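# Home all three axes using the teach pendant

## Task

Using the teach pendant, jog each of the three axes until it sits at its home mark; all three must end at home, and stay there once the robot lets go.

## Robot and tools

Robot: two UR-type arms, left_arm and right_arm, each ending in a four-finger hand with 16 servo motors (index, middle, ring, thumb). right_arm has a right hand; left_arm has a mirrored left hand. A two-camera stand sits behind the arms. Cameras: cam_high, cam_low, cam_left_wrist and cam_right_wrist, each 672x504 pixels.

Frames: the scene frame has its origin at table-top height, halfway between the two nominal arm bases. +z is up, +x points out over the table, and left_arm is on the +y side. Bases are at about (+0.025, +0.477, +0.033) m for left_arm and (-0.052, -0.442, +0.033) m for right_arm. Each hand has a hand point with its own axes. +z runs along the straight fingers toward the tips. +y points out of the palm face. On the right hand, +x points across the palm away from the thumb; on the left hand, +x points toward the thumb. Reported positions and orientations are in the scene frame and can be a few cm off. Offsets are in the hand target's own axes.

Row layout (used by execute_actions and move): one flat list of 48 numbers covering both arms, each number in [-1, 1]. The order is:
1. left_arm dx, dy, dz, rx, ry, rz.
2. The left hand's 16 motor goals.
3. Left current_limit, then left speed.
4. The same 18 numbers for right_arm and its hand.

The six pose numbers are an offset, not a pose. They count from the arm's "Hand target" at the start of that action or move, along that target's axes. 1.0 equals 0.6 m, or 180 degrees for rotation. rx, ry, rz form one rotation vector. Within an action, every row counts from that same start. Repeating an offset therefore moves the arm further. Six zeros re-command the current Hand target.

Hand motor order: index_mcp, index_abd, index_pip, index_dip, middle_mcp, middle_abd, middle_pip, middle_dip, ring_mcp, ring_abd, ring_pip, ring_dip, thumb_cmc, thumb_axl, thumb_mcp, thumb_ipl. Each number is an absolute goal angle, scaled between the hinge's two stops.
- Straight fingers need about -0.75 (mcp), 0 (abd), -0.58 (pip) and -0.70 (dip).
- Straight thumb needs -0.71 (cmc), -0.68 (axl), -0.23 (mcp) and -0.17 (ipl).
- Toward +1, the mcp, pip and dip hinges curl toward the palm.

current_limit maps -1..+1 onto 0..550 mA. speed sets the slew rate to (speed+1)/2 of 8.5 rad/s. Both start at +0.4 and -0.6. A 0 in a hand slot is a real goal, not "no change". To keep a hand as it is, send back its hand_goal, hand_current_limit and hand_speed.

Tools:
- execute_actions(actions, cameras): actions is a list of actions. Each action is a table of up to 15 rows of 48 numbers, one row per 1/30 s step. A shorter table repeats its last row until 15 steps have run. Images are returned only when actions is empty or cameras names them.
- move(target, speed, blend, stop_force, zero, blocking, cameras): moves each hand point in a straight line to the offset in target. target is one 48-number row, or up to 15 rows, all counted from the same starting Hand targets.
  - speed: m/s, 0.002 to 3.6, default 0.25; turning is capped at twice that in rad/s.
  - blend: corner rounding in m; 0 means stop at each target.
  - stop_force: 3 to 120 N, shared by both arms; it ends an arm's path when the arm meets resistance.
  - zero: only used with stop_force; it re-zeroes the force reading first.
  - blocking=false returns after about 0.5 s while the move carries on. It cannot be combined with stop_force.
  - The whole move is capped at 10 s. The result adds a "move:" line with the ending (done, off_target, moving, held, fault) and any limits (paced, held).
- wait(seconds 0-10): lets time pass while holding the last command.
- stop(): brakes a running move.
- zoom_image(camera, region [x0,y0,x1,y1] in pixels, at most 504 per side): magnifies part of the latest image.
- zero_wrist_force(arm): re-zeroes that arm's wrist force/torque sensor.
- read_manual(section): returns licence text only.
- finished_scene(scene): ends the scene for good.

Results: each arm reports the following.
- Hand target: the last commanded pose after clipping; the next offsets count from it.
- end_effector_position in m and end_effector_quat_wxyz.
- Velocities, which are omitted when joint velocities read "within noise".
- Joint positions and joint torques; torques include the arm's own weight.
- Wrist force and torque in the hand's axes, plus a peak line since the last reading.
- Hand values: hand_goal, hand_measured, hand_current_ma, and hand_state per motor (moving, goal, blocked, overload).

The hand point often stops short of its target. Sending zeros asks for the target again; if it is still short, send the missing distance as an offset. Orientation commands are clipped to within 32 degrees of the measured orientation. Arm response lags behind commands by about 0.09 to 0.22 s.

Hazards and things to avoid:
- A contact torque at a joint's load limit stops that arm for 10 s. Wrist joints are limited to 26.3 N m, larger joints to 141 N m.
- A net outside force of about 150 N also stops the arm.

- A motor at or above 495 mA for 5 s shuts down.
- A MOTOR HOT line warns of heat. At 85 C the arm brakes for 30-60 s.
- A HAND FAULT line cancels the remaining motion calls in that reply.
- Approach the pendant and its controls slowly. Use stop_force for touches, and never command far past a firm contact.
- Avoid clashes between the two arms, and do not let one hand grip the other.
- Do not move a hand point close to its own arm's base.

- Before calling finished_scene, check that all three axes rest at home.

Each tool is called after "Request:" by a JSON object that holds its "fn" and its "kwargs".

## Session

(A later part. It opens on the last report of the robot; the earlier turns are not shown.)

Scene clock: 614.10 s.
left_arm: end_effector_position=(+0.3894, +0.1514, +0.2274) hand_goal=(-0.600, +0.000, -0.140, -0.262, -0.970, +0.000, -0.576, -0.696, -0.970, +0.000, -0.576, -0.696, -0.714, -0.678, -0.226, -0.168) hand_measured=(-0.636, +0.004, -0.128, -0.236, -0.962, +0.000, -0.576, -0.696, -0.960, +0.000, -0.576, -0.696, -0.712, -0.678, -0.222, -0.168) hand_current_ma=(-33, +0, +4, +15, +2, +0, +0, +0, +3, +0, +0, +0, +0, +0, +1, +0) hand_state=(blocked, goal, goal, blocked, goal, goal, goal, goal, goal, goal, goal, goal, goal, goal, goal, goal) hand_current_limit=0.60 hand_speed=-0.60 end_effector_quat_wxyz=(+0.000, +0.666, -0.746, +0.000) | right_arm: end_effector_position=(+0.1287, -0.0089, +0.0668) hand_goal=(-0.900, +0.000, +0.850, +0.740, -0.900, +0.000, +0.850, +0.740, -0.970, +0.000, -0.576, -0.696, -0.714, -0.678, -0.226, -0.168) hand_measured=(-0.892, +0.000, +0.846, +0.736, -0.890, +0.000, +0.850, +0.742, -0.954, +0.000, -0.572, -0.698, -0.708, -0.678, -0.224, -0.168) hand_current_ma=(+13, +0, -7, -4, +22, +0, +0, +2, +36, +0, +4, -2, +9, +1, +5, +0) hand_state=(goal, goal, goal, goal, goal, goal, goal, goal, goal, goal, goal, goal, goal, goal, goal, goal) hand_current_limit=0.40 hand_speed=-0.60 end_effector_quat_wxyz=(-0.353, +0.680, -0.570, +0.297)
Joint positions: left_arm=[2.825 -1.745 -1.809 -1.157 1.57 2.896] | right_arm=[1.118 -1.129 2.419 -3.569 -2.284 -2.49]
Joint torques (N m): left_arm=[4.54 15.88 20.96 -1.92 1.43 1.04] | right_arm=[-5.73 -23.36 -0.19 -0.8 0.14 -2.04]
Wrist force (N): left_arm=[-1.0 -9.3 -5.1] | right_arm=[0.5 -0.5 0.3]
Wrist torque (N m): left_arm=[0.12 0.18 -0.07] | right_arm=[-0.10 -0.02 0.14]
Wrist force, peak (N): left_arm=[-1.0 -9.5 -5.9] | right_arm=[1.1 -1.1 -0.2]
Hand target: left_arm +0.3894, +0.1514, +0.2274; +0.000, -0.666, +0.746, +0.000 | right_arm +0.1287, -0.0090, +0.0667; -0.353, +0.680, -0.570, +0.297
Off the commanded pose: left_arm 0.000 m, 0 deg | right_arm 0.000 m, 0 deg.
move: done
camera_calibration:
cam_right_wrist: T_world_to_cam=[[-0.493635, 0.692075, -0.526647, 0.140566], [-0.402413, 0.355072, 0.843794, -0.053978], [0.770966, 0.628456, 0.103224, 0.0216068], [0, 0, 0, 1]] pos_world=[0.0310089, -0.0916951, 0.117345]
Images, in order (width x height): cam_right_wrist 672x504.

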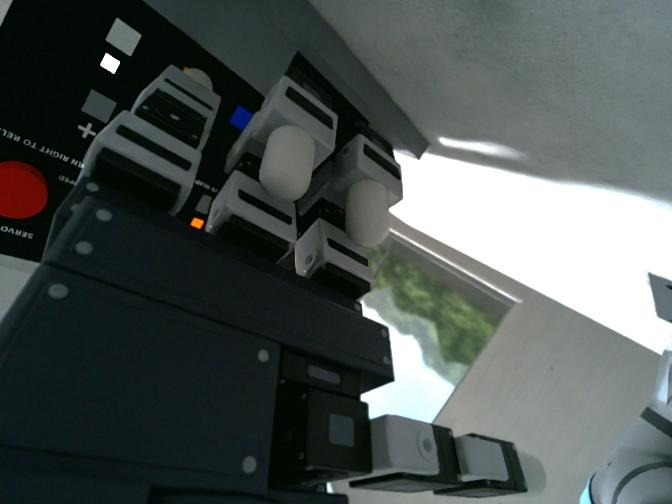

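Request:
{"fn": "move", "kwargs": {"target": [0,0,0,0,0,0,-0.6,0,-0.139,-0.261,-0.97,0,-0.576,-0.696,-0.97,0,-0.576,-0.696,-0.714,-0.678,-0.226,-0.168,0.6,-0.6,0.00783,-0.02543,0.03632,0,0,0,-0.9,0,0.85,0.74,-0.9,0,0.85,0.74,-0.97,0,-0.576,-0.696,-0.714,-0.678,-0.226,-0.168,0.4,-0.6], "speed": 0.015, "stop_force": 6, "cameras": ["cam_right_wrist"]}}

Request:
{"fn": "move", "kwargs": {"target": [0,0,0,0,0,0,-0.6,0,-0.139,-0.261,-0.97,0,-0.576,-0.696,-0.97,0,-0.576,-0.696,-0.714,-0.678,-0.226,-0.168,0.6,-0.6,-0.0029,0.00942,-0.01345,0,0,0,-0.9,0,0.85,0.74,-0.9,0,0.85,0.74,-0.97,0,-0.576,-0.696,-0.714,-0.678,-0.226,-0.168,0.4,-0.6], "speed": 0.05, "cameras": ["cam_right_wrist"]}}

Request:
{"fn": "zoom_image", "kwargs": {"camera": "cam_right_wrist", "region": [0, 0, 340, 240]}}

Scene clock: 620.80 s.
left_arm: end_effector_position=(+0.3894, +0.1514, +0.2274) hand_goal=(-0.600, +0.000, -0.140, -0.262, -0.970, +0.000, -0.576, -0.696, -0.970, +0.000, -0.576, -0.696, -0.714, -0.678, -0.226, -0.168) hand_measured=(-0.636, +0.004, -0.128, -0.236, -0.962, +0.000, -0.576, -0.696, -0.960, +0.000, -0.576, -0.696, -0.712, -0.678, -0.222, -0.168) hand_current_ma=(-33, +0, +4, +15, +2, +0, +0, +0, +3, +0, +0, +0, +0, +0, +1, +0) hand_state=(blocked, goal, goal, blocked, goal, goal, goal, goal, goal, goal, goal, goal, goal, goal, goal, goal) hand_current_limit=0.60 hand_speed=-0.60 end_effector_quat_wxyz=(+0.000, +0.666, -0.746, +0.000) | right_arm: end_effector_position=(+0.1470, -0.0090, +0.0667) hand_goal=(-0.900, +0.000, +0.850, +0.740, -0.900, +0.000, +0.850, +0.740, -0.970, +0.000, -0.576, -0.696, -0.714, -0.678, -0.226, -0.168) hand_measured=(-0.892, +0.000, +0.846, +0.736, -0.890, +0.000, +0.850, +0.742, -0.954, +0.000, -0.572, -0.698, -0.708, -0.678, -0.224, -0.168) hand_current_ma=(+13, +0, -7, -4, +22, +0, +0, +2, +36, +1, +4, -2, +9, +1, +5, +0) hand_state=(goal, goal, goal, goal, goal, goal, goal, goal, goal, goal, goal, goal, goal, goal, goal, goal) hand_current_limit=0.40 hand_speed=-0.60 end_effector_quat_wxyz=(-0.353, +0.680, -0.570, +0.297)
Joint positions: left_arm=[2.825 -1.745 -1.809 -1.157 1.57 2.896] | right_arm=[1.074 -1.118 2.407 -3.596 -2.255 -2.533]
Joint torques (N m): left_arm=[4.21 16.38 21.32 -1.9 1.64 1.07] | right_arm=[5.64 -38.75 2.08 -0.83 -0.98 1.44]
Wrist force (N): left_arm=[-1.2 -9.0 -4.4] | right_arm=[0.0 2.3 -4.9]
Wrist torque (N m): left_arm=[0.16 0.18 -0.08] | right_arm=[0.39 0.32 0.15]
Wrist force, peak (N): left_arm=[-1.0 -9.5 -6.0] | right_arm=[0.1 5.0 -15.5]
Hand target: left_arm +0.3894, +0.1514, +0.2274; +0.000, -0.666, +0.746, +0.000 | right_arm +0.1470, -0.0090, +0.0667; -0.353, +0.680, -0.570, +0.297 (not the last commanded pose)
Off the commanded pose: left_arm 0.000 m, 0 deg | right_arm 0.009 m, 0 deg.
move: contact (right_arm)
camera_calibration:
cam_right_wrist: T_world_to_cam=[[-0.493615, 0.691983, -0.526786, 0.149603], [-0.40233, 0.355312, 0.843732, -0.046464], [0.771022, 0.62842, 0.103018, 0.00744895], [0, 0, 0, 1]] pos_world=[0.049409, -0.0916946, 0.117245]
Images, in order (width x height): cam_right_wrist 672x504.

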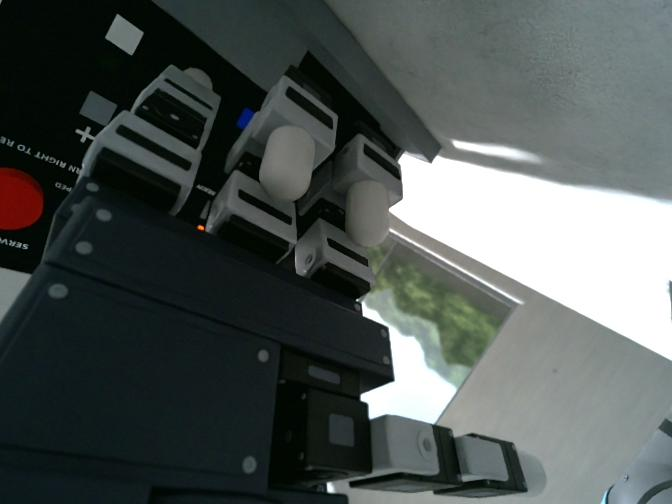

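Scene clock: 621.53 s.
left_arm: end_effector_position=(+0.3894, +0.1514, +0.2274) hand_goal=(-0.600, +0.000, -0.140, -0.262, -0.970, +0.000, -0.576, -0.696, -0.970, +0.000, -0.576, -0.696, -0.714, -0.678, -0.226, -0.168) hand_measured=(-0.636, +0.004, -0.128, -0.236, -0.962, +0.000, -0.576, -0.696, -0.960, +0.000, -0.576, -0.696, -0.712, -0.678, -0.222, -0.168) hand_current_ma=(-33, +0, +4, +15, +2, +0, +0, +0, +3, +0, +0, +0, +0, +0, +1, +0) hand_state=(blocked, goal, goal, blocked, goal, goal, goal, goal, goal, goal, goal, goal, goal, goal, goal, goal) hand_current_limit=0.60 hand_speed=-0.60 end_effector_quat_wxyz=(+0.000, +0.666, -0.746, +0.000) | right_arm: end_effector_position=(+0.1369, -0.0090, +0.0667) hand_goal=(-0.900, +0.000, +0.850, +0.740, -0.900, +0.000, +0.850, +0.740, -0.970, +0.000, -0.576, -0.696, -0.714, -0.678, -0.226, -0.168) hand_measured=(-0.892, +0.000, +0.846, +0.736, -0.890, +0.000, +0.850, +0.742, -0.954, +0.000, -0.572, -0.698, -0.708, -0.678, -0.224, -0.168) hand_current_ma=(+13, +0, -7, -4, +22, +0, +0, +2, +36, +0, +4, -2, +9, +1, +5, +0) hand_state=(goal, goal, goal, goal, goal, goal, goal, goal, goal, goal, goal, goal, goal, goal, goal, goal) hand_current_limit=0.40 hand_speed=-0.60 end_effector_quat_wxyz=(-0.353, +0.680, -0.570, +0.297)
Joint positions: left_arm=[2.825 -1.745 -1.809 -1.157 1.57 2.896] | right_arm=[1.098 -1.124 2.414 -3.582 -2.271 -2.51]
Joint torques (N m): left_arm=[4.96 15.16 21.97 -1.97 1.57 0.99] | right_arm=[-8.97 -28.68 -8.94 -4.28 0.37 -2.55]
Wrist force (N): left_arm=[-0.8 -9.4 -5.1] | right_arm=[0.5 -0.4 0.3]
Wrist torque (N m): left_arm=[0.11 0.15 -0.05] | right_arm=[-0.09 -0.02 0.07]
Wrist force, peak (N): left_arm=[-1.0 -9.1 -6.0] | right_arm=[0.3 1.3 -5.3]
Hand target: left_arm +0.3894, +0.1514, +0.2274; +0.000, -0.666, +0.746, +0.000 | right_arm +0.1370, -0.0090, +0.0667; -0.353, +0.680, -0.570, +0.297
Off the commanded pose: left_arm 0.000 m, 0 deg | right_arm 0.000 m, 0 deg.
move: done
camera_calibration:
cam_right_wrist: T_world_to_cam=[[-0.493584, 0.692042, -0.526738, 0.144636], [-0.402182, 0.355379, 0.843774, -0.0505366], [0.771119, 0.628318, 0.102918, 0.0153747], [0, 0, 0, 1]] pos_world=[0.0392093, -0.0917947, 0.117244]
Images, in order (width x height): cam_right_wrist 672x504.

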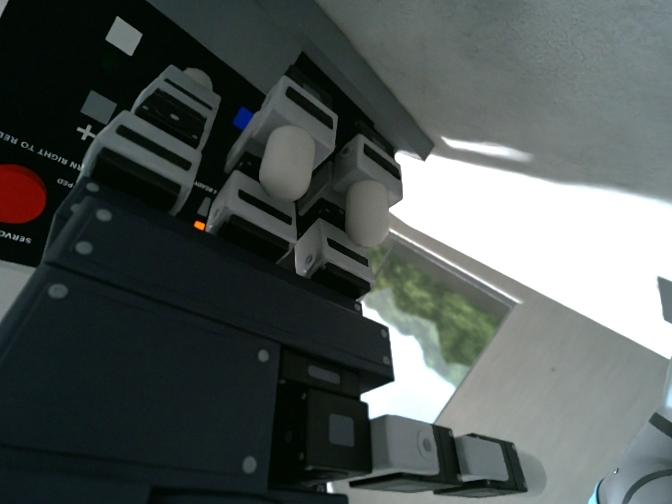

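Scaled by 1.482 from the camera's 672x504 image, which has a finer 960x720 frame.

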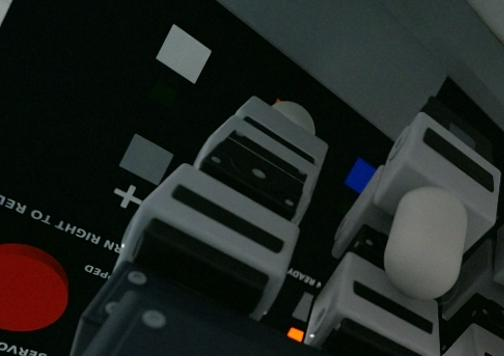

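Request:
{"fn": "move", "kwargs": {"target": [0,0,0,0,0,0,-0.6,0,-0.139,-0.261,-0.97,0,-0.576,-0.696,-0.97,0,-0.576,-0.696,-0.714,-0.678,-0.226,-0.168,0.6,-0.6,-0.0053,-0.0613,-0.0377,0,0,0,-0.9,0,0.85,0.74,-0.9,0,0.85,0.74,-0.97,0,-0.576,-0.696,-0.714,-0.678,-0.226,-0.168,0.4,-0.6], "speed": 0.1, "cameras": ["cam_low"]}}

Request:
{"fn": "zoom_image", "kwargs": {"camera": "cam_low", "region": [190, 260, 390, 340]}}

Request:
{"fn": "move", "kwargs": {"target": [0,0,0,0,0,0,-0.6,0,-0.139,-0.261,-0.97,0,-0.576,-0.696,-0.97,0,-0.576,-0.696,-0.714,-0.678,-0.226,-0.168,0.6,-0.6,0.00493,-0.016,0.02287,0,0,0,-0.9,0,0.85,0.74,-0.9,0,0.85,0.74,-0.97,0,-0.576,-0.696,-0.714,-0.678,-0.226,-0.168,0.4,-0.6], "speed": 0.01, "stop_force": 6}}

Request:
{"fn": "wait", "kwargs": {"seconds": 2.5}}

Request:
{"fn": "move", "kwargs": {"target": [0,0,0,0,0,0,-0.6,0,-0.139,-0.261,-0.97,0,-0.576,-0.696,-0.97,0,-0.576,-0.696,-0.714,-0.678,-0.226,-0.168,0.6,-0.6,-0.00174,0.00565,-0.00807,0,0,0,-0.9,0,0.85,0.74,-0.9,0,0.85,0.74,-0.97,0,-0.576,-0.696,-0.714,-0.678,-0.226,-0.168,0.4,-0.6], "speed": 0.03, "cameras": ["cam_low","cam_high"]}}

Request:
{"fn": "zoom_image", "kwargs": {"camera": "cam_low", "region": [190, 260, 390, 340]}}

Scene clock: 630.13 s.
left_arm: end_effector_position=(+0.3894, +0.1514, +0.2274) hand_goal=(-0.600, +0.000, -0.140, -0.262, -0.970, +0.000, -0.576, -0.696, -0.970, +0.000, -0.576, -0.696, -0.714, -0.678, -0.226, -0.168) hand_measured=(-0.636, +0.004, -0.128, -0.236, -0.962, +0.000, -0.576, -0.696, -0.960, +0.000, -0.576, -0.696, -0.712, -0.678, -0.222, -0.168) hand_current_ma=(-33, +0, +4, +15, +2, +0, +0, +0, +3, +0, +0, +0, +0, +0, +1, +0) hand_state=(blocked, goal, goal, blocked, goal, goal, goal, goal, goal, goal, goal, goal, goal, goal, goal, goal) hand_current_limit=0.60 hand_speed=-0.60 end_effector_quat_wxyz=(+0.000, +0.666, -0.746, +0.000) | right_arm: end_effector_position=(+0.1390, -0.0053, +0.1098) hand_goal=(-0.900, +0.000, +0.850, +0.740, -0.900, +0.000, +0.850, +0.740, -0.970, +0.000, -0.576, -0.696, -0.714, -0.678, -0.226, -0.168) hand_measured=(-0.892, +0.000, +0.846, +0.736, -0.890, +0.000, +0.850, +0.742, -0.954, +0.000, -0.572, -0.698, -0.708, -0.678, -0.224, -0.168) hand_current_ma=(+13, +0, -7, -4, +22, +0, +0, +2, +36, +0, +4, -2, +9, +1, +5, +0) hand_state=(goal, goal, goal, goal, goal, goal, goal, goal, goal, goal, goal, goal, goal, goal, goal, goal) hand_current_limit=0.40 hand_speed=-0.60 end_effector_quat_wxyz=(-0.353, +0.680, -0.570, +0.297)
Joint positions: left_arm=[2.825 -1.745 -1.809 -1.157 1.57 2.896] | right_arm=[1.098 -1.26 2.392 -3.425 -2.271 -2.51]
Joint torques (N m): left_arm=[4.43 15.84 20.86 -1.93 1.64 1.05] | right_arm=[-7.3 -36.09 -0.08 -2.38 -1.11 2.52]
Wrist force (N): left_arm=[-1.0 -8.7 -5.4] | right_arm=[0.9 -0.5 0.3]
Wrist torque (N m): left_arm=[0.23 0.18 -0.08] | right_arm=[-0.10 -0.09 0.12]
Wrist force, peak (N): left_arm=[-0.6 -9.6 -5.8] | right_arm=[0.7 -1.5 0.0]
Hand target: left_arm +0.3894, +0.1514, +0.2274; +0.000, -0.666, +0.746, +0.000 | right_arm +0.1390, -0.0054, +0.1098; -0.353, +0.680, -0.570, +0.297
Off the commanded pose: left_arm 0.000 m, 0 deg | right_arm 0.000 m, 0 deg.
move: done
Images, in order (width x height): cam_low 672x504.

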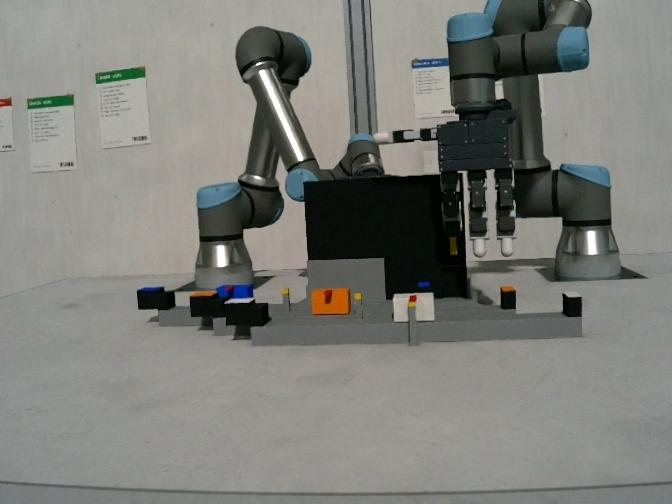

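Scaled by 2.520 from the camera's 672x504 image, which has a finer 960x720 frame.

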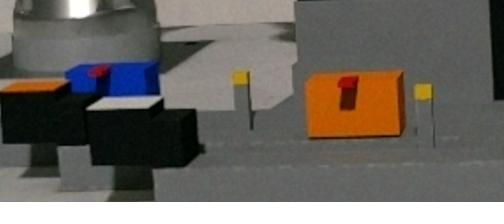

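Scene clock: 632.03 s.
left_arm: end_effector_position=(+0.3894, +0.1514, +0.2274) hand_goal=(-0.600, +0.000, -0.140, -0.262, -0.970, +0.000, -0.576, -0.696, -0.970, +0.000, -0.576, -0.696, -0.714, -0.678, -0.226, -0.168) hand_measured=(-0.636, +0.004, -0.128, -0.236, -0.962, +0.000, -0.576, -0.696, -0.960, +0.000, -0.576, -0.696, -0.712, -0.678, -0.222, -0.168) hand_current_ma=(-33, +0, +4, +15, +2, +0, +0, +0, +3, +0, +0, +0, +0, +0, +1, +0) hand_state=(blocked, goal, goal, blocked, goal, goal, goal, goal, goal, goal, goal, goal, goal, goal, goal, goal) hand_current_limit=0.60 hand_speed=-0.60 end_effector_quat_wxyz=(+0.000, +0.666, -0.746, +0.000) | right_arm: end_effector_position=(+0.1475, -0.0054, +0.1098) hand_goal=(-0.900, +0.000, +0.850, +0.740, -0.900, +0.000, +0.850, +0.740, -0.970, +0.000, -0.576, -0.696, -0.714, -0.678, -0.226, -0.168) hand_measured=(-0.892, +0.000, +0.846, +0.736, -0.890, +0.000, +0.850, +0.742, -0.954, +0.002, -0.572, -0.698, -0.708, -0.678, -0.224, -0.168) hand_current_ma=(+13, +0, -7, -4, +22, +0, +0, +2, +36, +1, +4, -2, +9, +1, +5, +0) hand_state=(goal, goal, goal, goal, goal, goal, goal, goal, goal, goal, goal, goal, goal, goal, goal, goal) hand_current_limit=0.40 hand_speed=-0.60 end_effector_quat_wxyz=(-0.353, +0.680, -0.570, +0.297)
Joint positions: left_arm=[2.825 -1.745 -1.809 -1.157 1.57 2.896] | right_arm=[1.078 -1.254 2.386 -3.438 -2.258 -2.53]
Joint torques (N m): left_arm=[4.4 16.67 20.87 -1.82 1.59 0.93] | right_arm=[5.26 -35.66 -2.41 -0.88 -2.4 2.64]
Wrist force (N): left_arm=[-0.9 -9.1 -5.6] | right_arm=[0.8 1.3 -6.3]
Wrist torque (N m): left_arm=[0.15 0.19 -0.09] | right_arm=[0.45 0.31 0.22]
Wrist force, peak (N): left_arm=[-1.1 -9.4 -5.9] | right_arm=[0.4 4.4 -13.4]
Hand target: left_arm +0.3894, +0.1514, +0.2274; +0.000, -0.666, +0.746, +0.000 | right_arm +0.1475, -0.0054, +0.1098; -0.353, +0.680, -0.570, +0.297 (not the last commanded pose)
Off the commanded pose: left_arm 0.000 m, 0 deg | right_arm 0.008 m, 0 deg.
move: contact (right_arm)

Scene clock: 634.53 s.
left_arm: end_effector_position=(+0.3894, +0.1514, +0.2274) hand_goal=(-0.600, +0.000, -0.140, -0.262, -0.970, +0.000, -0.576, -0.696, -0.970, +0.000, -0.576, -0.696, -0.714, -0.678, -0.226, -0.168) hand_measured=(-0.636, +0.004, -0.128, -0.236, -0.962, +0.000, -0.576, -0.696, -0.960, +0.000, -0.576, -0.696, -0.712, -0.678, -0.222, -0.168) hand_current_ma=(-33, +0, +4, +15, +2, +0, +0, +0, +3, +0, +0, +0, +0, +0, +1, +0) hand_state=(blocked, goal, goal, blocked, goal, goal, goal, goal, goal, goal, goal, goal, goal, goal, goal, goal) hand_current_limit=0.60 hand_speed=-0.60 end_effector_quat_wxyz=(+0.000, +0.666, -0.746, +0.000) | right_arm: end_effector_position=(+0.1475, -0.0054, +0.1098) hand_goal=(-0.900, +0.000, +0.850, +0.740, -0.900, +0.000, +0.850, +0.740, -0.970, +0.000, -0.576, -0.696, -0.714, -0.678, -0.226, -0.168) hand_measured=(-0.892, +0.000, +0.846, +0.736, -0.890, +0.000, +0.850, +0.742, -0.954, +0.002, -0.572, -0.698, -0.708, -0.678, -0.224, -0.168) hand_current_ma=(+13, +0, -7, -4, +22, +0, +0, +2, +36, +1, +4, -2, +9, +1, +5, +0) hand_state=(goal, goal, goal, goal, goal, goal, goal, goal, goal, goal, goal, goal, goal, goal, goal, goal) hand_current_limit=0.40 hand_speed=-0.60 end_effector_quat_wxyz=(-0.353, +0.680, -0.570, +0.297)
Joint positions: left_arm=[2.825 -1.745 -1.809 -1.157 1.57 2.896] | right_arm=[1.078 -1.254 2.386 -3.438 -2.258 -2.53]
Joint torques (N m): left_arm=[4.61 15.69 20.88 -1.9 1.52 0.88] | right_arm=[5.03 -36.04 -1.75 -1.02 -2.27 2.25]
Wrist force (N): left_arm=[-1.0 -9.3 -5.0] | right_arm=[0.2 1.7 -5.9]
Wrist torque (N m): left_arm=[0.11 0.18 -0.07] | right_arm=[0.43 0.38 0.18]
Wrist force, peak (N): left_arm=[-0.7 -9.6 -5.9] | right_arm=[0.5 1.0 -6.8]
Hand target: left_arm +0.3894, +0.1514, +0.2274; +0.000, -0.666, +0.746, +0.000 | right_arm +0.1475, -0.0054, +0.1098; -0.353, +0.680, -0.570, +0.297 (not the last commanded pose)
Off the commanded pose: left_arm 0.000 m, 0 deg | right_arm 0.008 m, 0 deg.
wait: 2.50 s; at rest by 0.17 s

Scene clock: 635.23 s.
left_arm: end_effector_position=(+0.3894, +0.1514, +0.2274) hand_goal=(-0.600, +0.000, -0.140, -0.262, -0.970, +0.000, -0.576, -0.696, -0.970, +0.000, -0.576, -0.696, -0.714, -0.678, -0.226, -0.168) hand_measured=(-0.636, +0.004, -0.128, -0.236, -0.962, +0.000, -0.576, -0.696, -0.960, +0.000, -0.576, -0.696, -0.712, -0.678, -0.222, -0.168) hand_current_ma=(-33, +0, +4, +15, +2, +0, +0, +0, +3, +0, +0, +0, +0, +0, +1, +0) hand_state=(blocked, goal, goal, blocked, goal, goal, goal, goal, goal, goal, goal, goal, goal, goal, goal, goal) hand_current_limit=0.60 hand_speed=-0.60 end_effector_quat_wxyz=(+0.000, +0.666, -0.746, +0.000) | right_arm: end_effector_position=(+0.1414, -0.0054, +0.1098) hand_goal=(-0.900, +0.000, +0.850, +0.740, -0.900, +0.000, +0.850, +0.740, -0.970, +0.000, -0.576, -0.696, -0.714, -0.678, -0.226, -0.168) hand_measured=(-0.892, +0.000, +0.846, +0.736, -0.890, +0.000, +0.850, +0.742, -0.954, +0.000, -0.572, -0.698, -0.708, -0.678, -0.224, -0.168) hand_current_ma=(+13, +0, -7, -4, +22, +0, +0, +2, +36, +1, +4, -2, +9, +1, +5, +0) hand_state=(goal, goal, goal, goal, goal, goal, goal, goal, goal, goal, goal, goal, goal, goal, goal, goal) hand_current_limit=0.40 hand_speed=-0.60 end_effector_quat_wxyz=(-0.353, +0.680, -0.570, +0.297)
Joint positions: left_arm=[2.825 -1.745 -1.809 -1.157 1.57 2.896] | right_arm=[1.092 -1.258 2.39 -3.428 -2.267 -2.516]
Joint torques (N m): left_arm=[4.65 16.04 21.62 -1.88 1.55 0.91] | right_arm=[-4.79 -32.09 -5.86 -2.45 -0.48 -0.15]
Wrist force (N): left_arm=[-1.1 -9.1 -5.0] | right_arm=[0.8 -0.5 0.2]
Wrist torque (N m): left_arm=[0.15 0.18 -0.07] | right_arm=[-0.08 -0.06 0.08]
Wrist force, peak (N): left_arm=[-0.9 -9.3 -5.9] | right_arm=[1.0 0.7 -6.0]
Hand target: left_arm +0.3894, +0.1514, +0.2274; +0.000, -0.666, +0.746, +0.000 | right_arm +0.1415, -0.0054, +0.1098; -0.353, +0.680, -0.570, +0.297
Off the commanded pose: left_arm 0.000 m, 0 deg | right_arm 0.000 m, 0 deg.
move: done
Images, in order (width x height): cam_high 672x504, cam_low 672x504.

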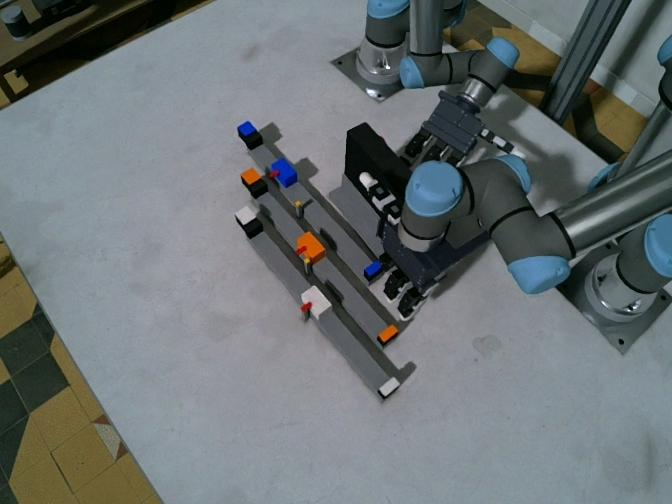

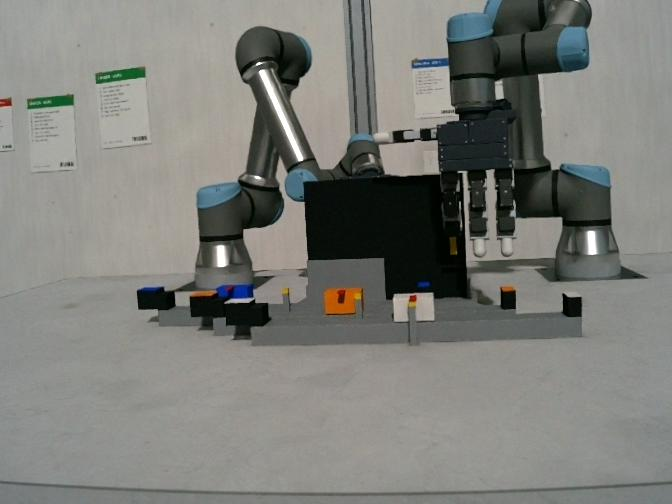

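Scaled by 2.520 from the camera's 672x504 image, which has a finer 960x720 frame.

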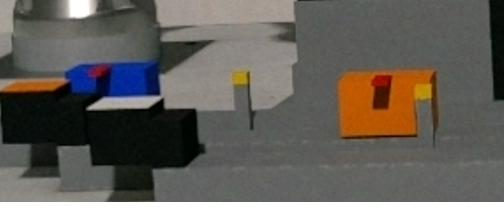

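Request:
{"fn": "move", "kwargs": {"target": [0,0,0,0,0,0,-0.6,0,-0.139,-0.261,-0.97,0,-0.576,-0.696,-0.97,0,-0.576,-0.696,-0.714,-0.678,-0.226,-0.168,0.6,-0.6,0.00493,-0.016,0.02287,0,0,0,-0.9,0,0.85,0.74,-0.9,0,0.85,0.74,-0.97,0,-0.576,-0.696,-0.714,-0.678,-0.226,-0.168,0.4,-0.6], "speed": 0.01, "stop_force": 6}}

Request:
{"fn": "wait", "kwargs": {"seconds": 3.2}}

Request:
{"fn": "move", "kwargs": {"target": [0,0,0,0,0,0,-0.6,0,-0.139,-0.261,-0.97,0,-0.576,-0.696,-0.97,0,-0.576,-0.696,-0.714,-0.678,-0.226,-0.168,0.6,-0.6,-0.00174,0.00565,-0.00807,0,0,0,-0.9,0,0.85,0.74,-0.9,0,0.85,0.74,-0.97,0,-0.576,-0.696,-0.714,-0.678,-0.226,-0.168,0.4,-0.6], "speed": 0.03, "cameras": ["cam_low","cam_high"]}}

Request:
{"fn": "zoom_image", "kwargs": {"camera": "cam_low", "region": [320, 260, 400, 340]}}

Request:
{"fn": "zoom_image", "kwargs": {"camera": "cam_high", "region": [280, 220, 340, 280]}}

Scene clock: 643.63 s.
left_arm: end_effector_position=(+0.3894, +0.1514, +0.2274) hand_goal=(-0.600, +0.000, -0.140, -0.262, -0.970, +0.000, -0.576, -0.696, -0.970, +0.000, -0.576, -0.696, -0.714, -0.678, -0.226, -0.168) hand_measured=(-0.636, +0.004, -0.128, -0.236, -0.962, +0.000, -0.576, -0.696, -0.960, +0.000, -0.576, -0.696, -0.712, -0.678, -0.222, -0.168) hand_current_ma=(-33, +0, +4, +15, +2, +0, +0, +0, +3, +0, +0, +0, +0, +0, +1, +0) hand_state=(blocked, goal, goal, blocked, goal, goal, goal, goal, goal, goal, goal, goal, goal, goal, goal, goal) hand_current_limit=0.60 hand_speed=-0.60 end_effector_quat_wxyz=(+0.000, +0.666, -0.746, +0.000) | right_arm: end_effector_position=(+0.1475, -0.0054, +0.1098) hand_goal=(-0.900, +0.000, +0.850, +0.740, -0.900, +0.000, +0.850, +0.740, -0.970, +0.000, -0.576, -0.696, -0.714, -0.678, -0.226, -0.168) hand_measured=(-0.892, +0.000, +0.846, +0.736, -0.890, +0.000, +0.850, +0.742, -0.954, +0.002, -0.572, -0.698, -0.708, -0.678, -0.224, -0.168) hand_current_ma=(+13, +0, -7, -4, +22, +0, +0, +2, +36, +1, +4, -2, +9, +1, +5, +0) hand_state=(goal, goal, goal, goal, goal, goal, goal, goal, goal, goal, goal, goal, goal, goal, goal, goal) hand_current_limit=0.40 hand_speed=-0.60 end_effector_quat_wxyz=(-0.353, +0.680, -0.570, +0.297)
Joint positions: left_arm=[2.825 -1.745 -1.809 -1.157 1.57 2.896] | right_arm=[1.078 -1.254 2.386 -3.438 -2.258 -2.53]
Joint torques (N m): left_arm=[4.97 15.88 20.73 -1.69 1.6 0.62] | right_arm=[5.26 -36.5 -0.79 -0.92 -2.46 2.38]
Wrist force (N): left_arm=[-0.7 -9.4 -5.9] | right_arm=[0.6 1.0 -6.3]
Wrist torque (N m): left_arm=[0.11 0.17 -0.06] | right_arm=[0.42 0.34 0.19]
Wrist force, peak (N): left_arm=[-0.9 -9.5 -6.1] | right_arm=[0.9 3.2 -13.4]
Hand target: left_arm +0.3894, +0.1514, +0.2274; +0.000, -0.666, +0.746, +0.000 | right_arm +0.1475, -0.0054, +0.1098; -0.353, +0.680, -0.570, +0.297 (not the last commanded pose)
Off the commanded pose: left_arm 0.000 m, 0 deg | right_arm 0.011 m, 0 deg.
move: contact (right_arm)

Scene clock: 646.83 s.
left_arm: end_effector_position=(+0.3894, +0.1514, +0.2274) hand_goal=(-0.600, +0.000, -0.140, -0.262, -0.970, +0.000, -0.576, -0.696, -0.970, +0.000, -0.576, -0.696, -0.714, -0.678, -0.226, -0.168) hand_measured=(-0.636, +0.004, -0.128, -0.236, -0.962, +0.000, -0.576, -0.696, -0.960, +0.000, -0.576, -0.696, -0.712, -0.678, -0.222, -0.168) hand_current_ma=(-33, +0, +4, +15, +2, +0, +0, +0, +3, +0, +0, +0, +0, +0, +1, +0) hand_state=(blocked, goal, goal, blocked, goal, goal, goal, goal, goal, goal, goal, goal, goal, goal, goal, goal) hand_current_limit=0.60 hand_speed=-0.60 end_effector_quat_wxyz=(+0.000, +0.666, -0.746, +0.000) | right_arm: end_effector_position=(+0.1475, -0.0054, +0.1098) hand_goal=(-0.900, +0.000, +0.850, +0.740, -0.900, +0.000, +0.850, +0.740, -0.970, +0.000, -0.576, -0.696, -0.714, -0.678, -0.226, -0.168) hand_measured=(-0.892, +0.000, +0.846, +0.736, -0.890, +0.000, +0.850, +0.742, -0.954, +0.002, -0.572, -0.698, -0.708, -0.678, -0.224, -0.168) hand_current_ma=(+13, +0, -7, -4, +22, +0, +0, +2, +36, +1, +4, -2, +9, +1, +5, +0) hand_state=(goal, goal, goal, goal, goal, goal, goal, goal, goal, goal, goal, goal, goal, goal, goal, goal) hand_current_limit=0.40 hand_speed=-0.60 end_effector_quat_wxyz=(-0.353, +0.680, -0.570, +0.297)
Joint positions: left_arm=[2.825 -1.745 -1.809 -1.157 1.57 2.896] | right_arm=[1.078 -1.254 2.386 -3.438 -2.258 -2.53]
Joint torques (N m): left_arm=[4.29 15.71 21.39 -1.69 1.54 0.66] | right_arm=[5.69 -36.44 -1.49 -0.76 -2.48 2.28]
Wrist force (N): left_arm=[-1.4 -9.0 -4.5] | right_arm=[0.1 2.6 -5.2]
Wrist torque (N m): left_arm=[0.17 0.20 -0.10] | right_arm=[0.44 0.35 0.19]
Wrist force, peak (N): left_arm=[-0.6 -9.4 -6.1] | right_arm=[1.0 1.2 -6.5]
Hand target: left_arm +0.3894, +0.1514, +0.2274; +0.000, -0.666, +0.746, +0.000 | right_arm +0.1475, -0.0054, +0.1098; -0.353, +0.680, -0.570, +0.297 (not the last commanded pose)
Off the commanded pose: left_arm 0.000 m, 0 deg | right_arm 0.011 m, 0 deg.
wait: 3.20 s; at rest by 0.17 s

Scene clock: 647.53 s.
left_arm: end_effector_position=(+0.3894, +0.1514, +0.2274) hand_goal=(-0.600, +0.000, -0.140, -0.262, -0.970, +0.000, -0.576, -0.696, -0.970, +0.000, -0.576, -0.696, -0.714, -0.678, -0.226, -0.168) hand_measured=(-0.636, +0.004, -0.128, -0.236, -0.962, +0.000, -0.576, -0.696, -0.960, +0.000, -0.576, -0.696, -0.712, -0.678, -0.222, -0.168) hand_current_ma=(-33, +0, +4, +15, +2, +0, +0, +0, +3, +0, +0, +0, +0, +0, +1, +0) hand_state=(blocked, goal, goal, blocked, goal, goal, goal, goal, goal, goal, goal, goal, goal, goal, goal, goal) hand_current_limit=0.60 hand_speed=-0.60 end_effector_quat_wxyz=(+0.000, +0.666, -0.746, +0.000) | right_arm: end_effector_position=(+0.1414, -0.0054, +0.1098) hand_goal=(-0.900, +0.000, +0.850, +0.740, -0.900, +0.000, +0.850, +0.740, -0.970, +0.000, -0.576, -0.696, -0.714, -0.678, -0.226, -0.168) hand_measured=(-0.892, +0.000, +0.846, +0.736, -0.890, +0.000, +0.850, +0.742, -0.954, +0.000, -0.572, -0.698, -0.708, -0.678, -0.224, -0.168) hand_current_ma=(+13, +0, -7, -4, +22, +0, +0, +2, +36, +1, +4, -2, +9, +1, +5, +0) hand_state=(goal, goal, goal, goal, goal, goal, goal, goal, goal, goal, goal, goal, goal, goal, goal, goal) hand_current_limit=0.40 hand_speed=-0.60 end_effector_quat_wxyz=(-0.353, +0.680, -0.570, +0.297)
Joint positions: left_arm=[2.825 -1.745 -1.809 -1.157 1.57 2.896] | right_arm=[1.092 -1.258 2.39 -3.428 -2.267 -2.516]
Joint torques (N m): left_arm=[4.67 16.26 21.79 -1.78 1.6 0.57] | right_arm=[-5.28 -30.07 -5.58 -2.47 -0.57 -0.14]
Wrist force (N): left_arm=[-0.8 -9.2 -5.9] | right_arm=[0.5 -0.3 0.2]
Wrist torque (N m): left_arm=[0.14 0.19 -0.09] | right_arm=[-0.06 -0.02 0.06]
Wrist force, peak (N): left_arm=[-0.9 -9.3 -6.1] | right_arm=[0.8 1.2 -5.9]
Hand target: left_arm +0.3894, +0.1514, +0.2274; +0.000, -0.666, +0.746, +0.000 | right_arm +0.1415, -0.0054, +0.1098; -0.353, +0.680, -0.570, +0.297
Off the commanded pose: left_arm 0.000 m, 0 deg | right_arm 0.000 m, 0 deg.
move: done
Images, in order (width x height): cam_high 672x504, cam_low 672x504.

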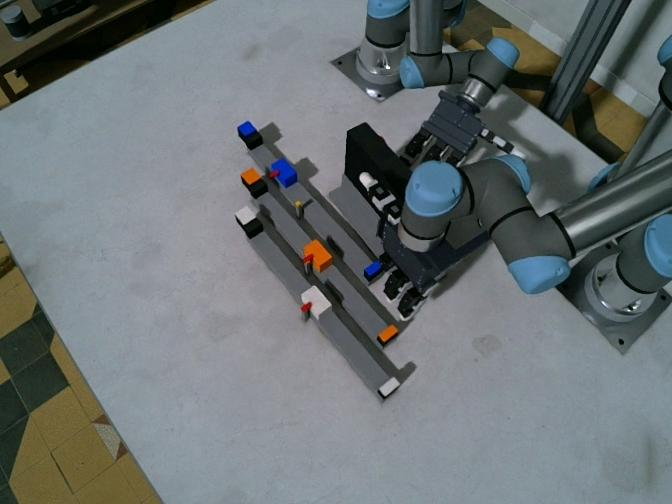

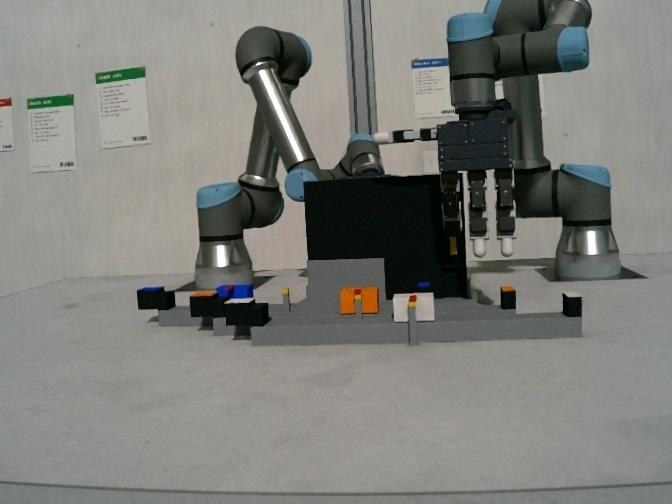

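Scaled by 6.300 from the camera's 672x504 image, which has a finer 960x720 frame.

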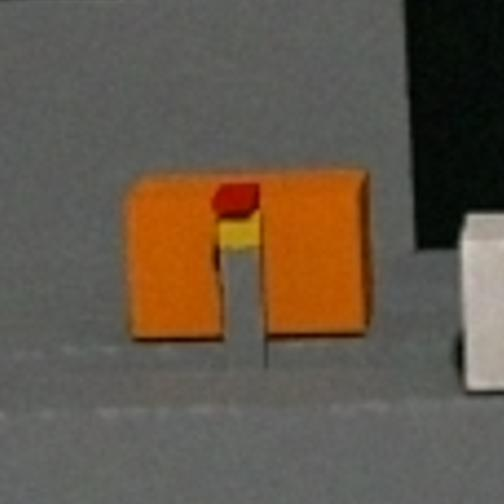

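Scaled by 8.400 from the camera's 672x504 image, which has a finer 960x720 frame.

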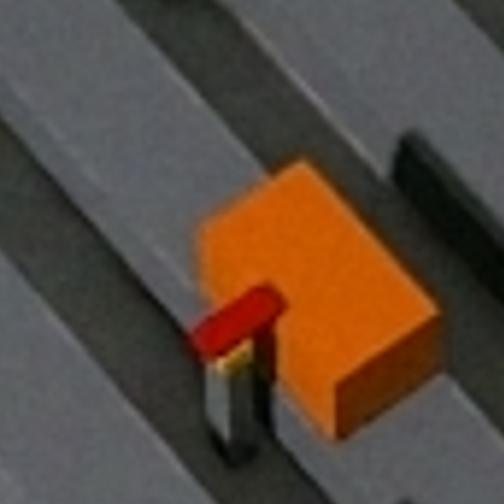

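Request:
{"fn": "execute_actions", "kwargs": {"actions": [[[0,0,0,0,0,0,-0.6,0,-0.139,-0.261,-0.97,0,-0.576,-0.696,-0.97,0,-0.576,-0.696,-0.714,-0.678,-0.226,-0.168,0.6,-0.6,0.00038,-0.00122,0.00175,0,0,0,-0.9,0,0.85,0.74,-0.9,0,0.85,0.74,-0.97,0,-0.576,-0.696,-0.714,-0.678,-0.226,-0.168,0.4,-0.6],[0,0,0,0,0,0,-0.6,0,-0.139,-0.261,-0.97,0,-0.576,-0.696,-0.97,0,-0.576,-0.696,-0.714,-0.678,-0.226,-0.168,0.6,-0.6,0.00075,-0.00245,0.0035,0,0,0,-0.9,0,0.85,0.74,-0.9,0,0.85,0.74,-0.97,0,-0.576,-0.696,-0.714,-0.678,-0.226,-0.168,0.4,-0.6],[0,0,0,0,0,0,-0.6,0,-0.139,-0.261,-0.97,0,-0.576,-0.696,-0.97,0,-0.576,-0.696,-0.714,-0.678,-0.226,-0.168,0.6,-0.6,0.00113,-0.00367,0.00525,0,0,0,-0.9,0,0.85,0.74,-0.9,0,0.85,0.74,-0.97,0,-0.576,-0.696,-0.714,-0.678,-0.226,-0.168,0.4,-0.6],[0,0,0,0,0,0,-0.6,0,-0.139,-0.261,-0.97,0,-0.576,-0.696,-0.97,0,-0.576,-0.696,-0.714,-0.678,-0.226,-0.168,0.6,-0.6,0.00148,-0.0048,0.00686,0,0,0,-0.9,0,0.85,0.74,-0.9,0,0.85,0.74,-0.97,0,-0.576,-0.696,-0.714,-0.678,-0.226,-0.168,0.4,-0.6],[0,0,0,0,0,0,-0.6,0,-0.139,-0.261,-0.97,0,-0.576,-0.696,-0.97,0,-0.576,-0.696,-0.714,-0.678,-0.226,-0.168,0.6,-0.6,0.00177,-0.00574,0.0082,0,0,0,-0.9,0,0.85,0.74,-0.9,0,0.85,0.74,-0.97,0,-0.576,-0.696,-0.714,-0.678,-0.226,-0.168,0.4,-0.6]],[[0,0,0,0,0,0,-0.6,0,-0.139,-0.261,-0.97,0,-0.576,-0.696,-0.97,0,-0.576,-0.696,-0.714,-0.678,-0.226,-0.168,0.6,-0.6,-0.00087,0.00283,-0.00404,0,0,0,-0.9,0,0.85,0.74,-0.9,0,0.85,0.74,-0.97,0,-0.576,-0.696,-0.714,-0.678,-0.226,-0.168,0.4,-0.6],[0,0,0,0,0,0,-0.6,0,-0.139,-0.261,-0.97,0,-0.576,-0.696,-0.97,0,-0.576,-0.696,-0.714,-0.678,-0.226,-0.168,0.6,-0.6,-0.00177,0.00574,-0.0082,0,0,0,-0.9,0,0.85,0.74,-0.9,0,0.85,0.74,-0.97,0,-0.576,-0.696,-0.714,-0.678,-0.226,-0.168,0.4,-0.6]]], "cameras": ["cam_low","cam_high"]}}

Request:
{"fn": "zoom_image", "kwargs": {"camera": "cam_low", "region": [320, 260, 400, 340]}}

Request:
{"fn": "zoom_image", "kwargs": {"camera": "cam_high", "region": [280, 220, 340, 280]}}

Scene clock: 660.63 s.
left_arm: end_effector_position=(+0.3894, +0.1514, +0.2274) hand_goal=(-0.600, +0.000, -0.140, -0.262, -0.970, +0.000, -0.576, -0.696, -0.970, +0.000, -0.576, -0.696, -0.714, -0.678, -0.226, -0.168) hand_measured=(-0.636, +0.004, -0.128, -0.236, -0.962, +0.000, -0.576, -0.696, -0.960, +0.000, -0.576, -0.696, -0.712, -0.678, -0.222, -0.168) hand_current_ma=(-33, +0, +4, +15, +2, +0, +0, +0, +3, +0, +0, +0, +0, +0, +1, +0) hand_state=(blocked, goal, goal, blocked, goal, goal, goal, goal, goal, goal, goal, goal, goal, goal, goal, goal) hand_current_limit=0.60 hand_speed=-0.60 end_effector_quat_wxyz=(+0.000, +0.666, -0.746, +0.000) | right_arm: end_effector_position=(+0.1415, -0.0054, +0.1098) hand_goal=(-0.900, +0.000, +0.850, +0.740, -0.900, +0.000, +0.850, +0.740, -0.970, +0.000, -0.576, -0.696, -0.714, -0.678, -0.226, -0.168) hand_measured=(-0.892, +0.000, +0.846, +0.736, -0.890, +0.000, +0.850, +0.742, -0.954, +0.002, -0.572, -0.698, -0.708, -0.678, -0.224, -0.168) hand_current_ma=(+13, +0, -7, -4, +22, +0, +0, +2, +36, +1, +4, -2, +9, +1, +5, +0) hand_state=(goal, goal, goal, goal, goal, goal, goal, goal, goal, goal, goal, goal, goal, goal, goal, goal) hand_current_limit=0.40 hand_speed=-0.60 end_effector_quat_wxyz=(-0.353, +0.680, -0.570, +0.297)
Joint positions: left_arm=[2.825 -1.745 -1.809 -1.157 1.57 2.896] | right_arm=[1.092 -1.258 2.39 -3.428 -2.267 -2.516]
Joint torques (N m): left_arm=[4.79 16.47 21.22 -1.83 1.57 0.5] | right_arm=[-2.42 -19.07 -21.29 -4.76 -0.43 -1.61]
Wrist force (N): left_arm=[-1.3 -9.1 -4.2] | right_arm=[0.7 -0.4 0.2]
Wrist torque (N m): left_arm=[0.13 0.20 -0.08] | right_arm=[-0.08 -0.05 0.16]
Wrist force, peak (N): left_arm=[-0.6 -9.6 -5.9] | right_arm=[0.7 4.5 -17.2]
Hand target: left_arm +0.3894, +0.1514, +0.2274; +0.000, -0.666, +0.746, +0.000 | right_arm +0.1415, -0.0054, +0.1098; -0.353, +0.680, -0.570, +0.297
Off the commanded pose: left_arm 0.000 m, 0 deg | right_arm 0.000 m, 0 deg.
Images, in order (width x height): cam_high 672x504, cam_low 672x504.

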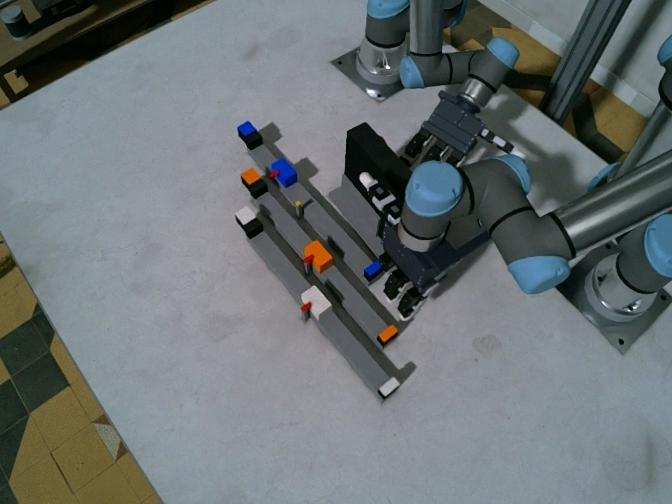

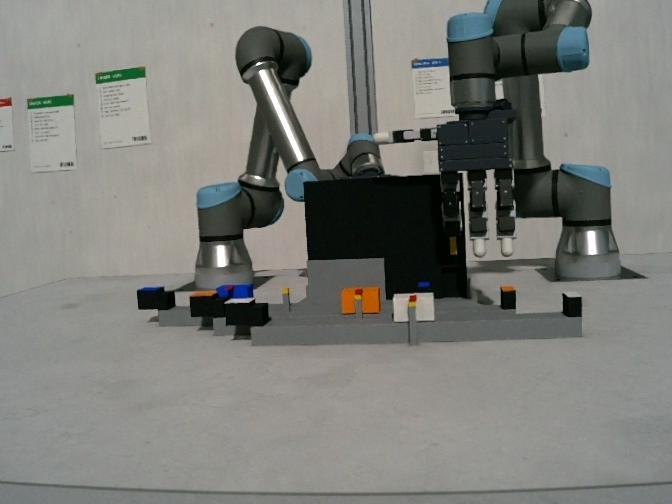

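Scaled by 6.300 from the camera's 672x504 image, which has a finer 960x720 frame.

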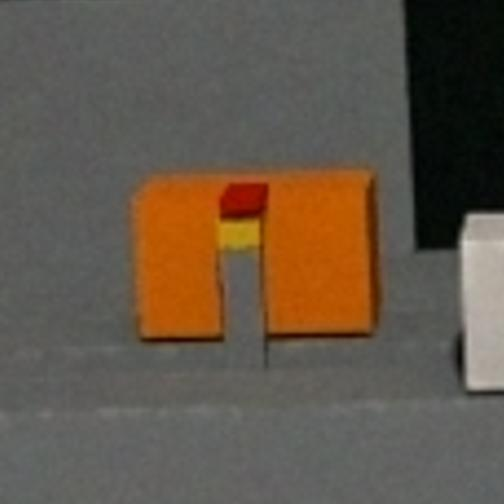

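Scaled by 8.400 from the camera's 672x504 image, which has a finer 960x720 frame.

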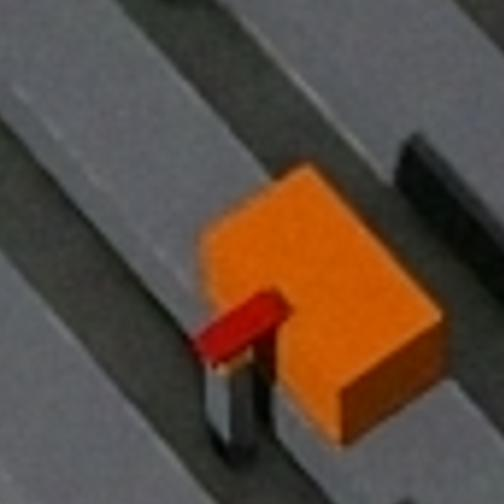

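Request:
{"fn": "move", "kwargs": {"target": [0,0,0,0,0,0,-0.6,0,-0.139,-0.261,-0.97,0,-0.576,-0.696,-0.97,0,-0.576,-0.696,-0.714,-0.678,-0.226,-0.168,0.6,-0.6,-0.0698,0.0545,0.0470,0,0,0,-0.9,0,0.85,0.74,-0.9,0,0.85,0.74,-0.97,0,-0.576,-0.696,-0.714,-0.678,-0.226,-0.168,0.4,-0.6], "speed": 0.1, "cameras": ["cam_right_wrist"]}}

Request:
{"fn": "zoom_image", "kwargs": {"camera": "cam_right_wrist", "region": [0, 0, 340, 240]}}

Request:
{"fn": "move", "kwargs": {"target": [0,0,0,0,0,0,-0.6,0,-0.139,-0.261,-0.97,0,-0.576,-0.696,-0.97,0,-0.576,-0.696,-0.714,-0.678,-0.226,-0.168,0.6,-0.6,0.0058,-0.01883,0.0269,0,0,0,-0.9,0,0.85,0.74,-0.9,0,0.85,0.74,-0.97,0,-0.576,-0.696,-0.714,-0.678,-0.226,-0.168,0.4,-0.6], "speed": 0.01, "stop_force": 6}}

Request:
{"fn": "move", "kwargs": {"target": [0,0,0,0,0,0,-0.6,0,-0.139,-0.261,-0.97,0,-0.576,-0.696,-0.97,0,-0.576,-0.696,-0.714,-0.678,-0.226,-0.168,0.6,-0.6,-0.0029,0.00942,-0.01345,0,0,0,-0.9,0,0.85,0.74,-0.9,0,0.85,0.74,-0.97,0,-0.576,-0.696,-0.714,-0.678,-0.226,-0.168,0.4,-0.6], "speed": 0.05, "cameras": ["cam_right_wrist"]}}

Request:
{"fn": "zoom_image", "kwargs": {"camera": "cam_right_wrist", "region": [0, 0, 340, 240]}}

Scene clock: 670.70 s.
left_arm: end_effector_position=(+0.3894, +0.1514, +0.2274) hand_goal=(-0.600, +0.000, -0.140, -0.262, -0.970, +0.000, -0.576, -0.696, -0.970, +0.000, -0.576, -0.696, -0.714, -0.678, -0.226, -0.168) hand_measured=(-0.636, +0.004, -0.128, -0.236, -0.962, +0.000, -0.576, -0.696, -0.960, +0.000, -0.576, -0.696, -0.712, -0.678, -0.222, -0.168) hand_current_ma=(-33, +0, +4, +15, +2, +0, +0, +0, +3, +0, +0, +0, +0, +0, +1, +0) hand_state=(blocked, goal, goal, blocked, goal, goal, goal, goal, goal, goal, goal, goal, goal, goal, goal, goal) hand_current_limit=0.60 hand_speed=-0.60 end_effector_quat_wxyz=(+0.000, +0.666, -0.746, +0.000) | right_arm: end_effector_position=(+0.1385, +0.0367, +0.0669) hand_goal=(-0.900, +0.000, +0.850, +0.740, -0.900, +0.000, +0.850, +0.740, -0.970, +0.000, -0.576, -0.696, -0.714, -0.678, -0.226, -0.168) hand_measured=(-0.892, +0.000, +0.846, +0.736, -0.890, +0.000, +0.850, +0.742, -0.954, +0.002, -0.572, -0.698, -0.708, -0.678, -0.224, -0.168) hand_current_ma=(+13, +0, -7, -4, +22, +0, +0, +2, +36, +1, +4, -2, +9, +1, +5, +0) hand_state=(goal, goal, goal, goal, goal, goal, goal, goal, goal, goal, goal, goal, goal, goal, goal, goal) hand_current_limit=0.40 hand_speed=-0.60 end_effector_quat_wxyz=(-0.353, +0.680, -0.570, +0.297)
Joint positions: left_arm=[2.825 -1.745 -1.809 -1.157 1.57 2.896] | right_arm=[1.147 -1.084 2.291 -3.467 -2.303 -2.461]
Joint torques (N m): left_arm=[4.16 16.34 21.1 -1.85 1.52 0.65] | right_arm=[-7.96 -28.58 -1.06 -0.68 0.27 -2.39]
Wrist force (N): left_arm=[-0.9 -9.4 -5.3] | right_arm=[0.7 -0.1 0.0]
Wrist torque (N m): left_arm=[0.08 0.20 -0.08] | right_arm=[-0.03 -0.02 0.16]
Wrist force, peak (N): left_arm=[-1.0 -9.6 -5.5] | right_arm=[1.4 -1.2 -0.3]
Hand target: left_arm +0.3894, +0.1514, +0.2274; +0.000, -0.666, +0.746, +0.000 | right_arm +0.1385, +0.0366, +0.0668; -0.353, +0.680, -0.570, +0.297
Off the commanded pose: left_arm 0.000 m, 0 deg | right_arm 0.000 m, 0 deg.
move: done
camera_calibration:
cam_right_wrist: T_world_to_cam=[[-0.493608, 0.69205, -0.526705, 0.113902], [-0.402447, 0.355119, 0.843757, -0.0663022], [0.770966, 0.628456, 0.103224, -0.0146166], [0, 0, 0, 1]] pos_world=[0.0408088, -0.0460949, 0.117445]
Images, in order (width x height): cam_right_wrist 672x504.

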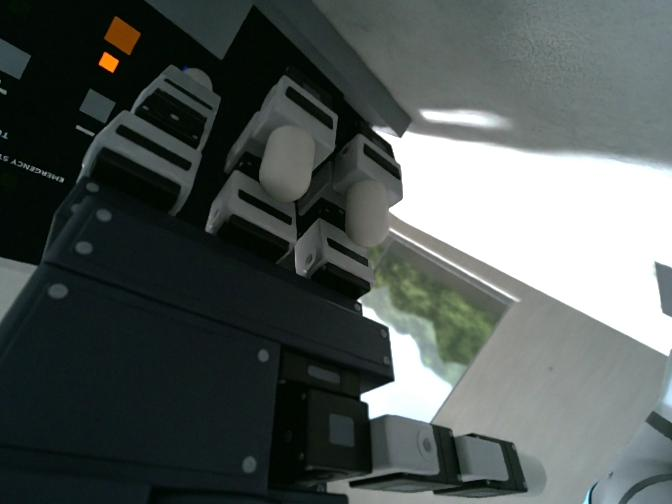

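Scaled by 1.482 from the camera's 672x504 image, which has a finer 960x720 frame.

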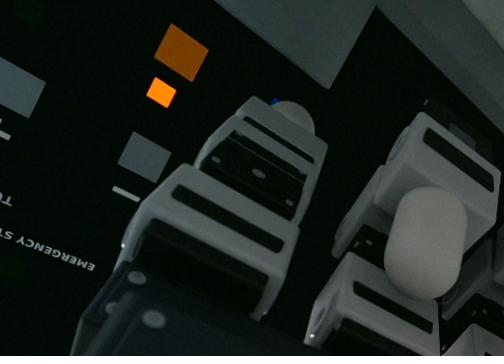

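Scene clock: 673.10 s.
left_arm: end_effector_position=(+0.3894, +0.1514, +0.2274) hand_goal=(-0.600, +0.000, -0.140, -0.262, -0.970, +0.000, -0.576, -0.696, -0.970, +0.000, -0.576, -0.696, -0.714, -0.678, -0.226, -0.168) hand_measured=(-0.636, +0.004, -0.128, -0.236, -0.962, +0.000, -0.576, -0.696, -0.960, +0.000, -0.576, -0.696, -0.712, -0.678, -0.222, -0.168) hand_current_ma=(-33, +0, +4, +15, +2, +0, +0, +0, +3, +0, +0, +0, +0, +0, +1, +0) hand_state=(blocked, goal, goal, blocked, goal, goal, goal, goal, goal, goal, goal, goal, goal, goal, goal, goal) hand_current_limit=0.60 hand_speed=-0.60 end_effector_quat_wxyz=(+0.000, +0.666, -0.746, +0.000) | right_arm: end_effector_position=(+0.1522, +0.0366, +0.0668) hand_goal=(-0.900, +0.000, +0.850, +0.740, -0.900, +0.000, +0.850, +0.740, -0.970, +0.000, -0.576, -0.696, -0.714, -0.678, -0.226, -0.168) hand_measured=(-0.892, +0.000, +0.846, +0.736, -0.890, +0.000, +0.850, +0.742, -0.954, +0.002, -0.572, -0.698, -0.708, -0.678, -0.224, -0.168) hand_current_ma=(+13, +0, -7, -4, +22, +0, +0, +2, +36, +3, +4, -2, +9, +1, +5, +0) hand_state=(goal, goal, goal, goal, goal, goal, goal, goal, goal, goal, goal, goal, goal, goal, goal, goal) hand_current_limit=0.40 hand_speed=-0.60 end_effector_quat_wxyz=(-0.353, +0.680, -0.570, +0.297)
Joint positions: left_arm=[2.825 -1.745 -1.809 -1.157 1.57 2.896] | right_arm=[1.117 -1.076 2.282 -3.486 -2.284 -2.491]
Joint torques (N m): left_arm=[4.02 16.36 21.14 -1.69 1.46 0.34] | right_arm=[4.79 -42.63 0.87 -0.69 -2.48 2.55]
Wrist force (N): left_arm=[-0.7 -8.8 -6.0] | right_arm=[0.4 1.8 -7.3]
Wrist torque (N m): left_arm=[0.21 0.17 -0.08] | right_arm=[0.55 0.46 0.21]
Wrist force, peak (N): left_arm=[-0.9 -9.3 -6.1] | right_arm=[0.7 4.3 -15.3]
Hand target: left_arm +0.3894, +0.1514, +0.2274; +0.000, -0.666, +0.746, +0.000 | right_arm +0.1522, +0.0366, +0.0668; -0.353, +0.680, -0.570, +0.297 (not the last commanded pose)
Off the commanded pose: left_arm 0.000 m, 0 deg | right_arm 0.006 m, 0 deg.
move: contact (right_arm)

Scene clock: 673.83 s.
left_arm: end_effector_position=(+0.3894, +0.1514, +0.2274) hand_goal=(-0.600, +0.000, -0.140, -0.262, -0.970, +0.000, -0.576, -0.696, -0.970, +0.000, -0.576, -0.696, -0.714, -0.678, -0.226, -0.168) hand_measured=(-0.636, +0.004, -0.128, -0.236, -0.962, +0.000, -0.576, -0.696, -0.960, +0.000, -0.576, -0.696, -0.712, -0.678, -0.222, -0.168) hand_current_ma=(-33, +0, +4, +15, +2, +0, +0, +0, +3, +0, +0, +0, +0, +0, +1, +0) hand_state=(blocked, goal, goal, blocked, goal, goal, goal, goal, goal, goal, goal, goal, goal, goal, goal, goal) hand_current_limit=0.60 hand_speed=-0.60 end_effector_quat_wxyz=(+0.000, +0.666, -0.746, +0.000) | right_arm: end_effector_position=(+0.1421, +0.0366, +0.0668) hand_goal=(-0.900, +0.000, +0.850, +0.740, -0.900, +0.000, +0.850, +0.740, -0.970, +0.000, -0.576, -0.696, -0.714, -0.678, -0.226, -0.168) hand_measured=(-0.892, +0.000, +0.846, +0.736, -0.890, +0.000, +0.850, +0.742, -0.954, +0.002, -0.572, -0.698, -0.708, -0.678, -0.224, -0.168) hand_current_ma=(+13, +0, -7, -4, +22, +0, +0, +2, +36, +2, +4, -2, +9, +1, +5, +0) hand_state=(goal, goal, goal, goal, goal, goal, goal, goal, goal, goal, goal, goal, goal, goal, goal, goal) hand_current_limit=0.40 hand_speed=-0.60 end_effector_quat_wxyz=(-0.353, +0.680, -0.570, +0.297)
Joint positions: left_arm=[2.825 -1.745 -1.809 -1.157 1.57 2.896] | right_arm=[1.139 -1.082 2.289 -3.472 -2.298 -2.469]
Joint torques (N m): left_arm=[4.25 15.98 20.81 -1.75 1.61 0.38] | right_arm=[-8.63 -32.87 -8.93 -4.13 0.36 -2.27]
Wrist force (N): left_arm=[-0.7 -9.3 -5.8] | right_arm=[0.4 -0.3 0.0]
Wrist torque (N m): left_arm=[0.13 0.16 -0.06] | right_arm=[-0.05 0.02 0.06]
Wrist force, peak (N): left_arm=[-0.8 -9.4 -5.8] | right_arm=[-0.2 3.3 -6.6]
Hand target: left_arm +0.3894, +0.1514, +0.2274; +0.000, -0.666, +0.746, +0.000 | right_arm +0.1422, +0.0366, +0.0668; -0.353, +0.680, -0.570, +0.297
Off the commanded pose: left_arm 0.000 m, 0 deg | right_arm 0.000 m, 0 deg.
move: done
camera_calibration:
cam_right_wrist: T_world_to_cam=[[-0.493584, 0.692042, -0.526738, 0.115698], [-0.402182, 0.355379, 0.843774, -0.0647349], [0.771119, 0.628318, 0.102918, -0.0172967], [0, 0, 0, 1]] pos_world=[0.0444093, -0.0461947, 0.117344]
Images, in order (width x height): cam_right_wrist 672x504.

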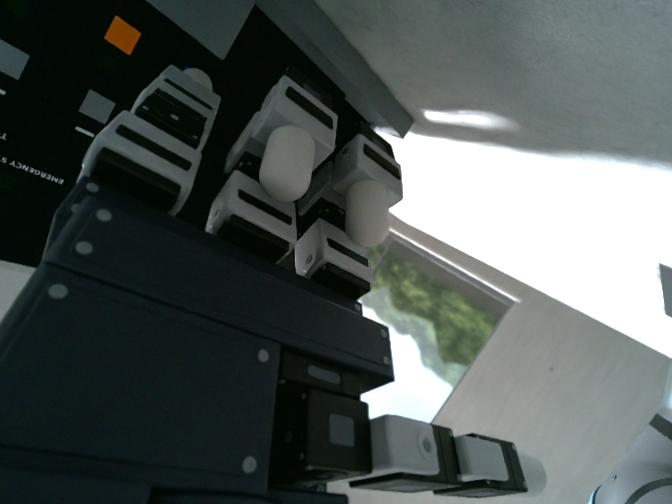

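Scaled by 1.482 from the camera's 672x504 image, which has a finer 960x720 frame.

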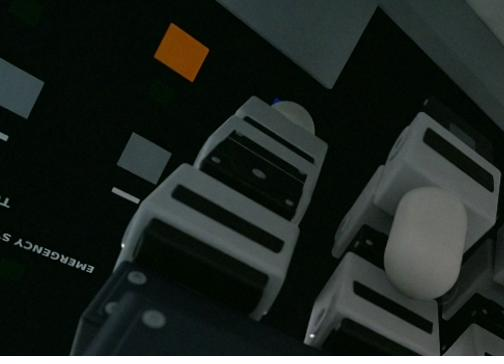

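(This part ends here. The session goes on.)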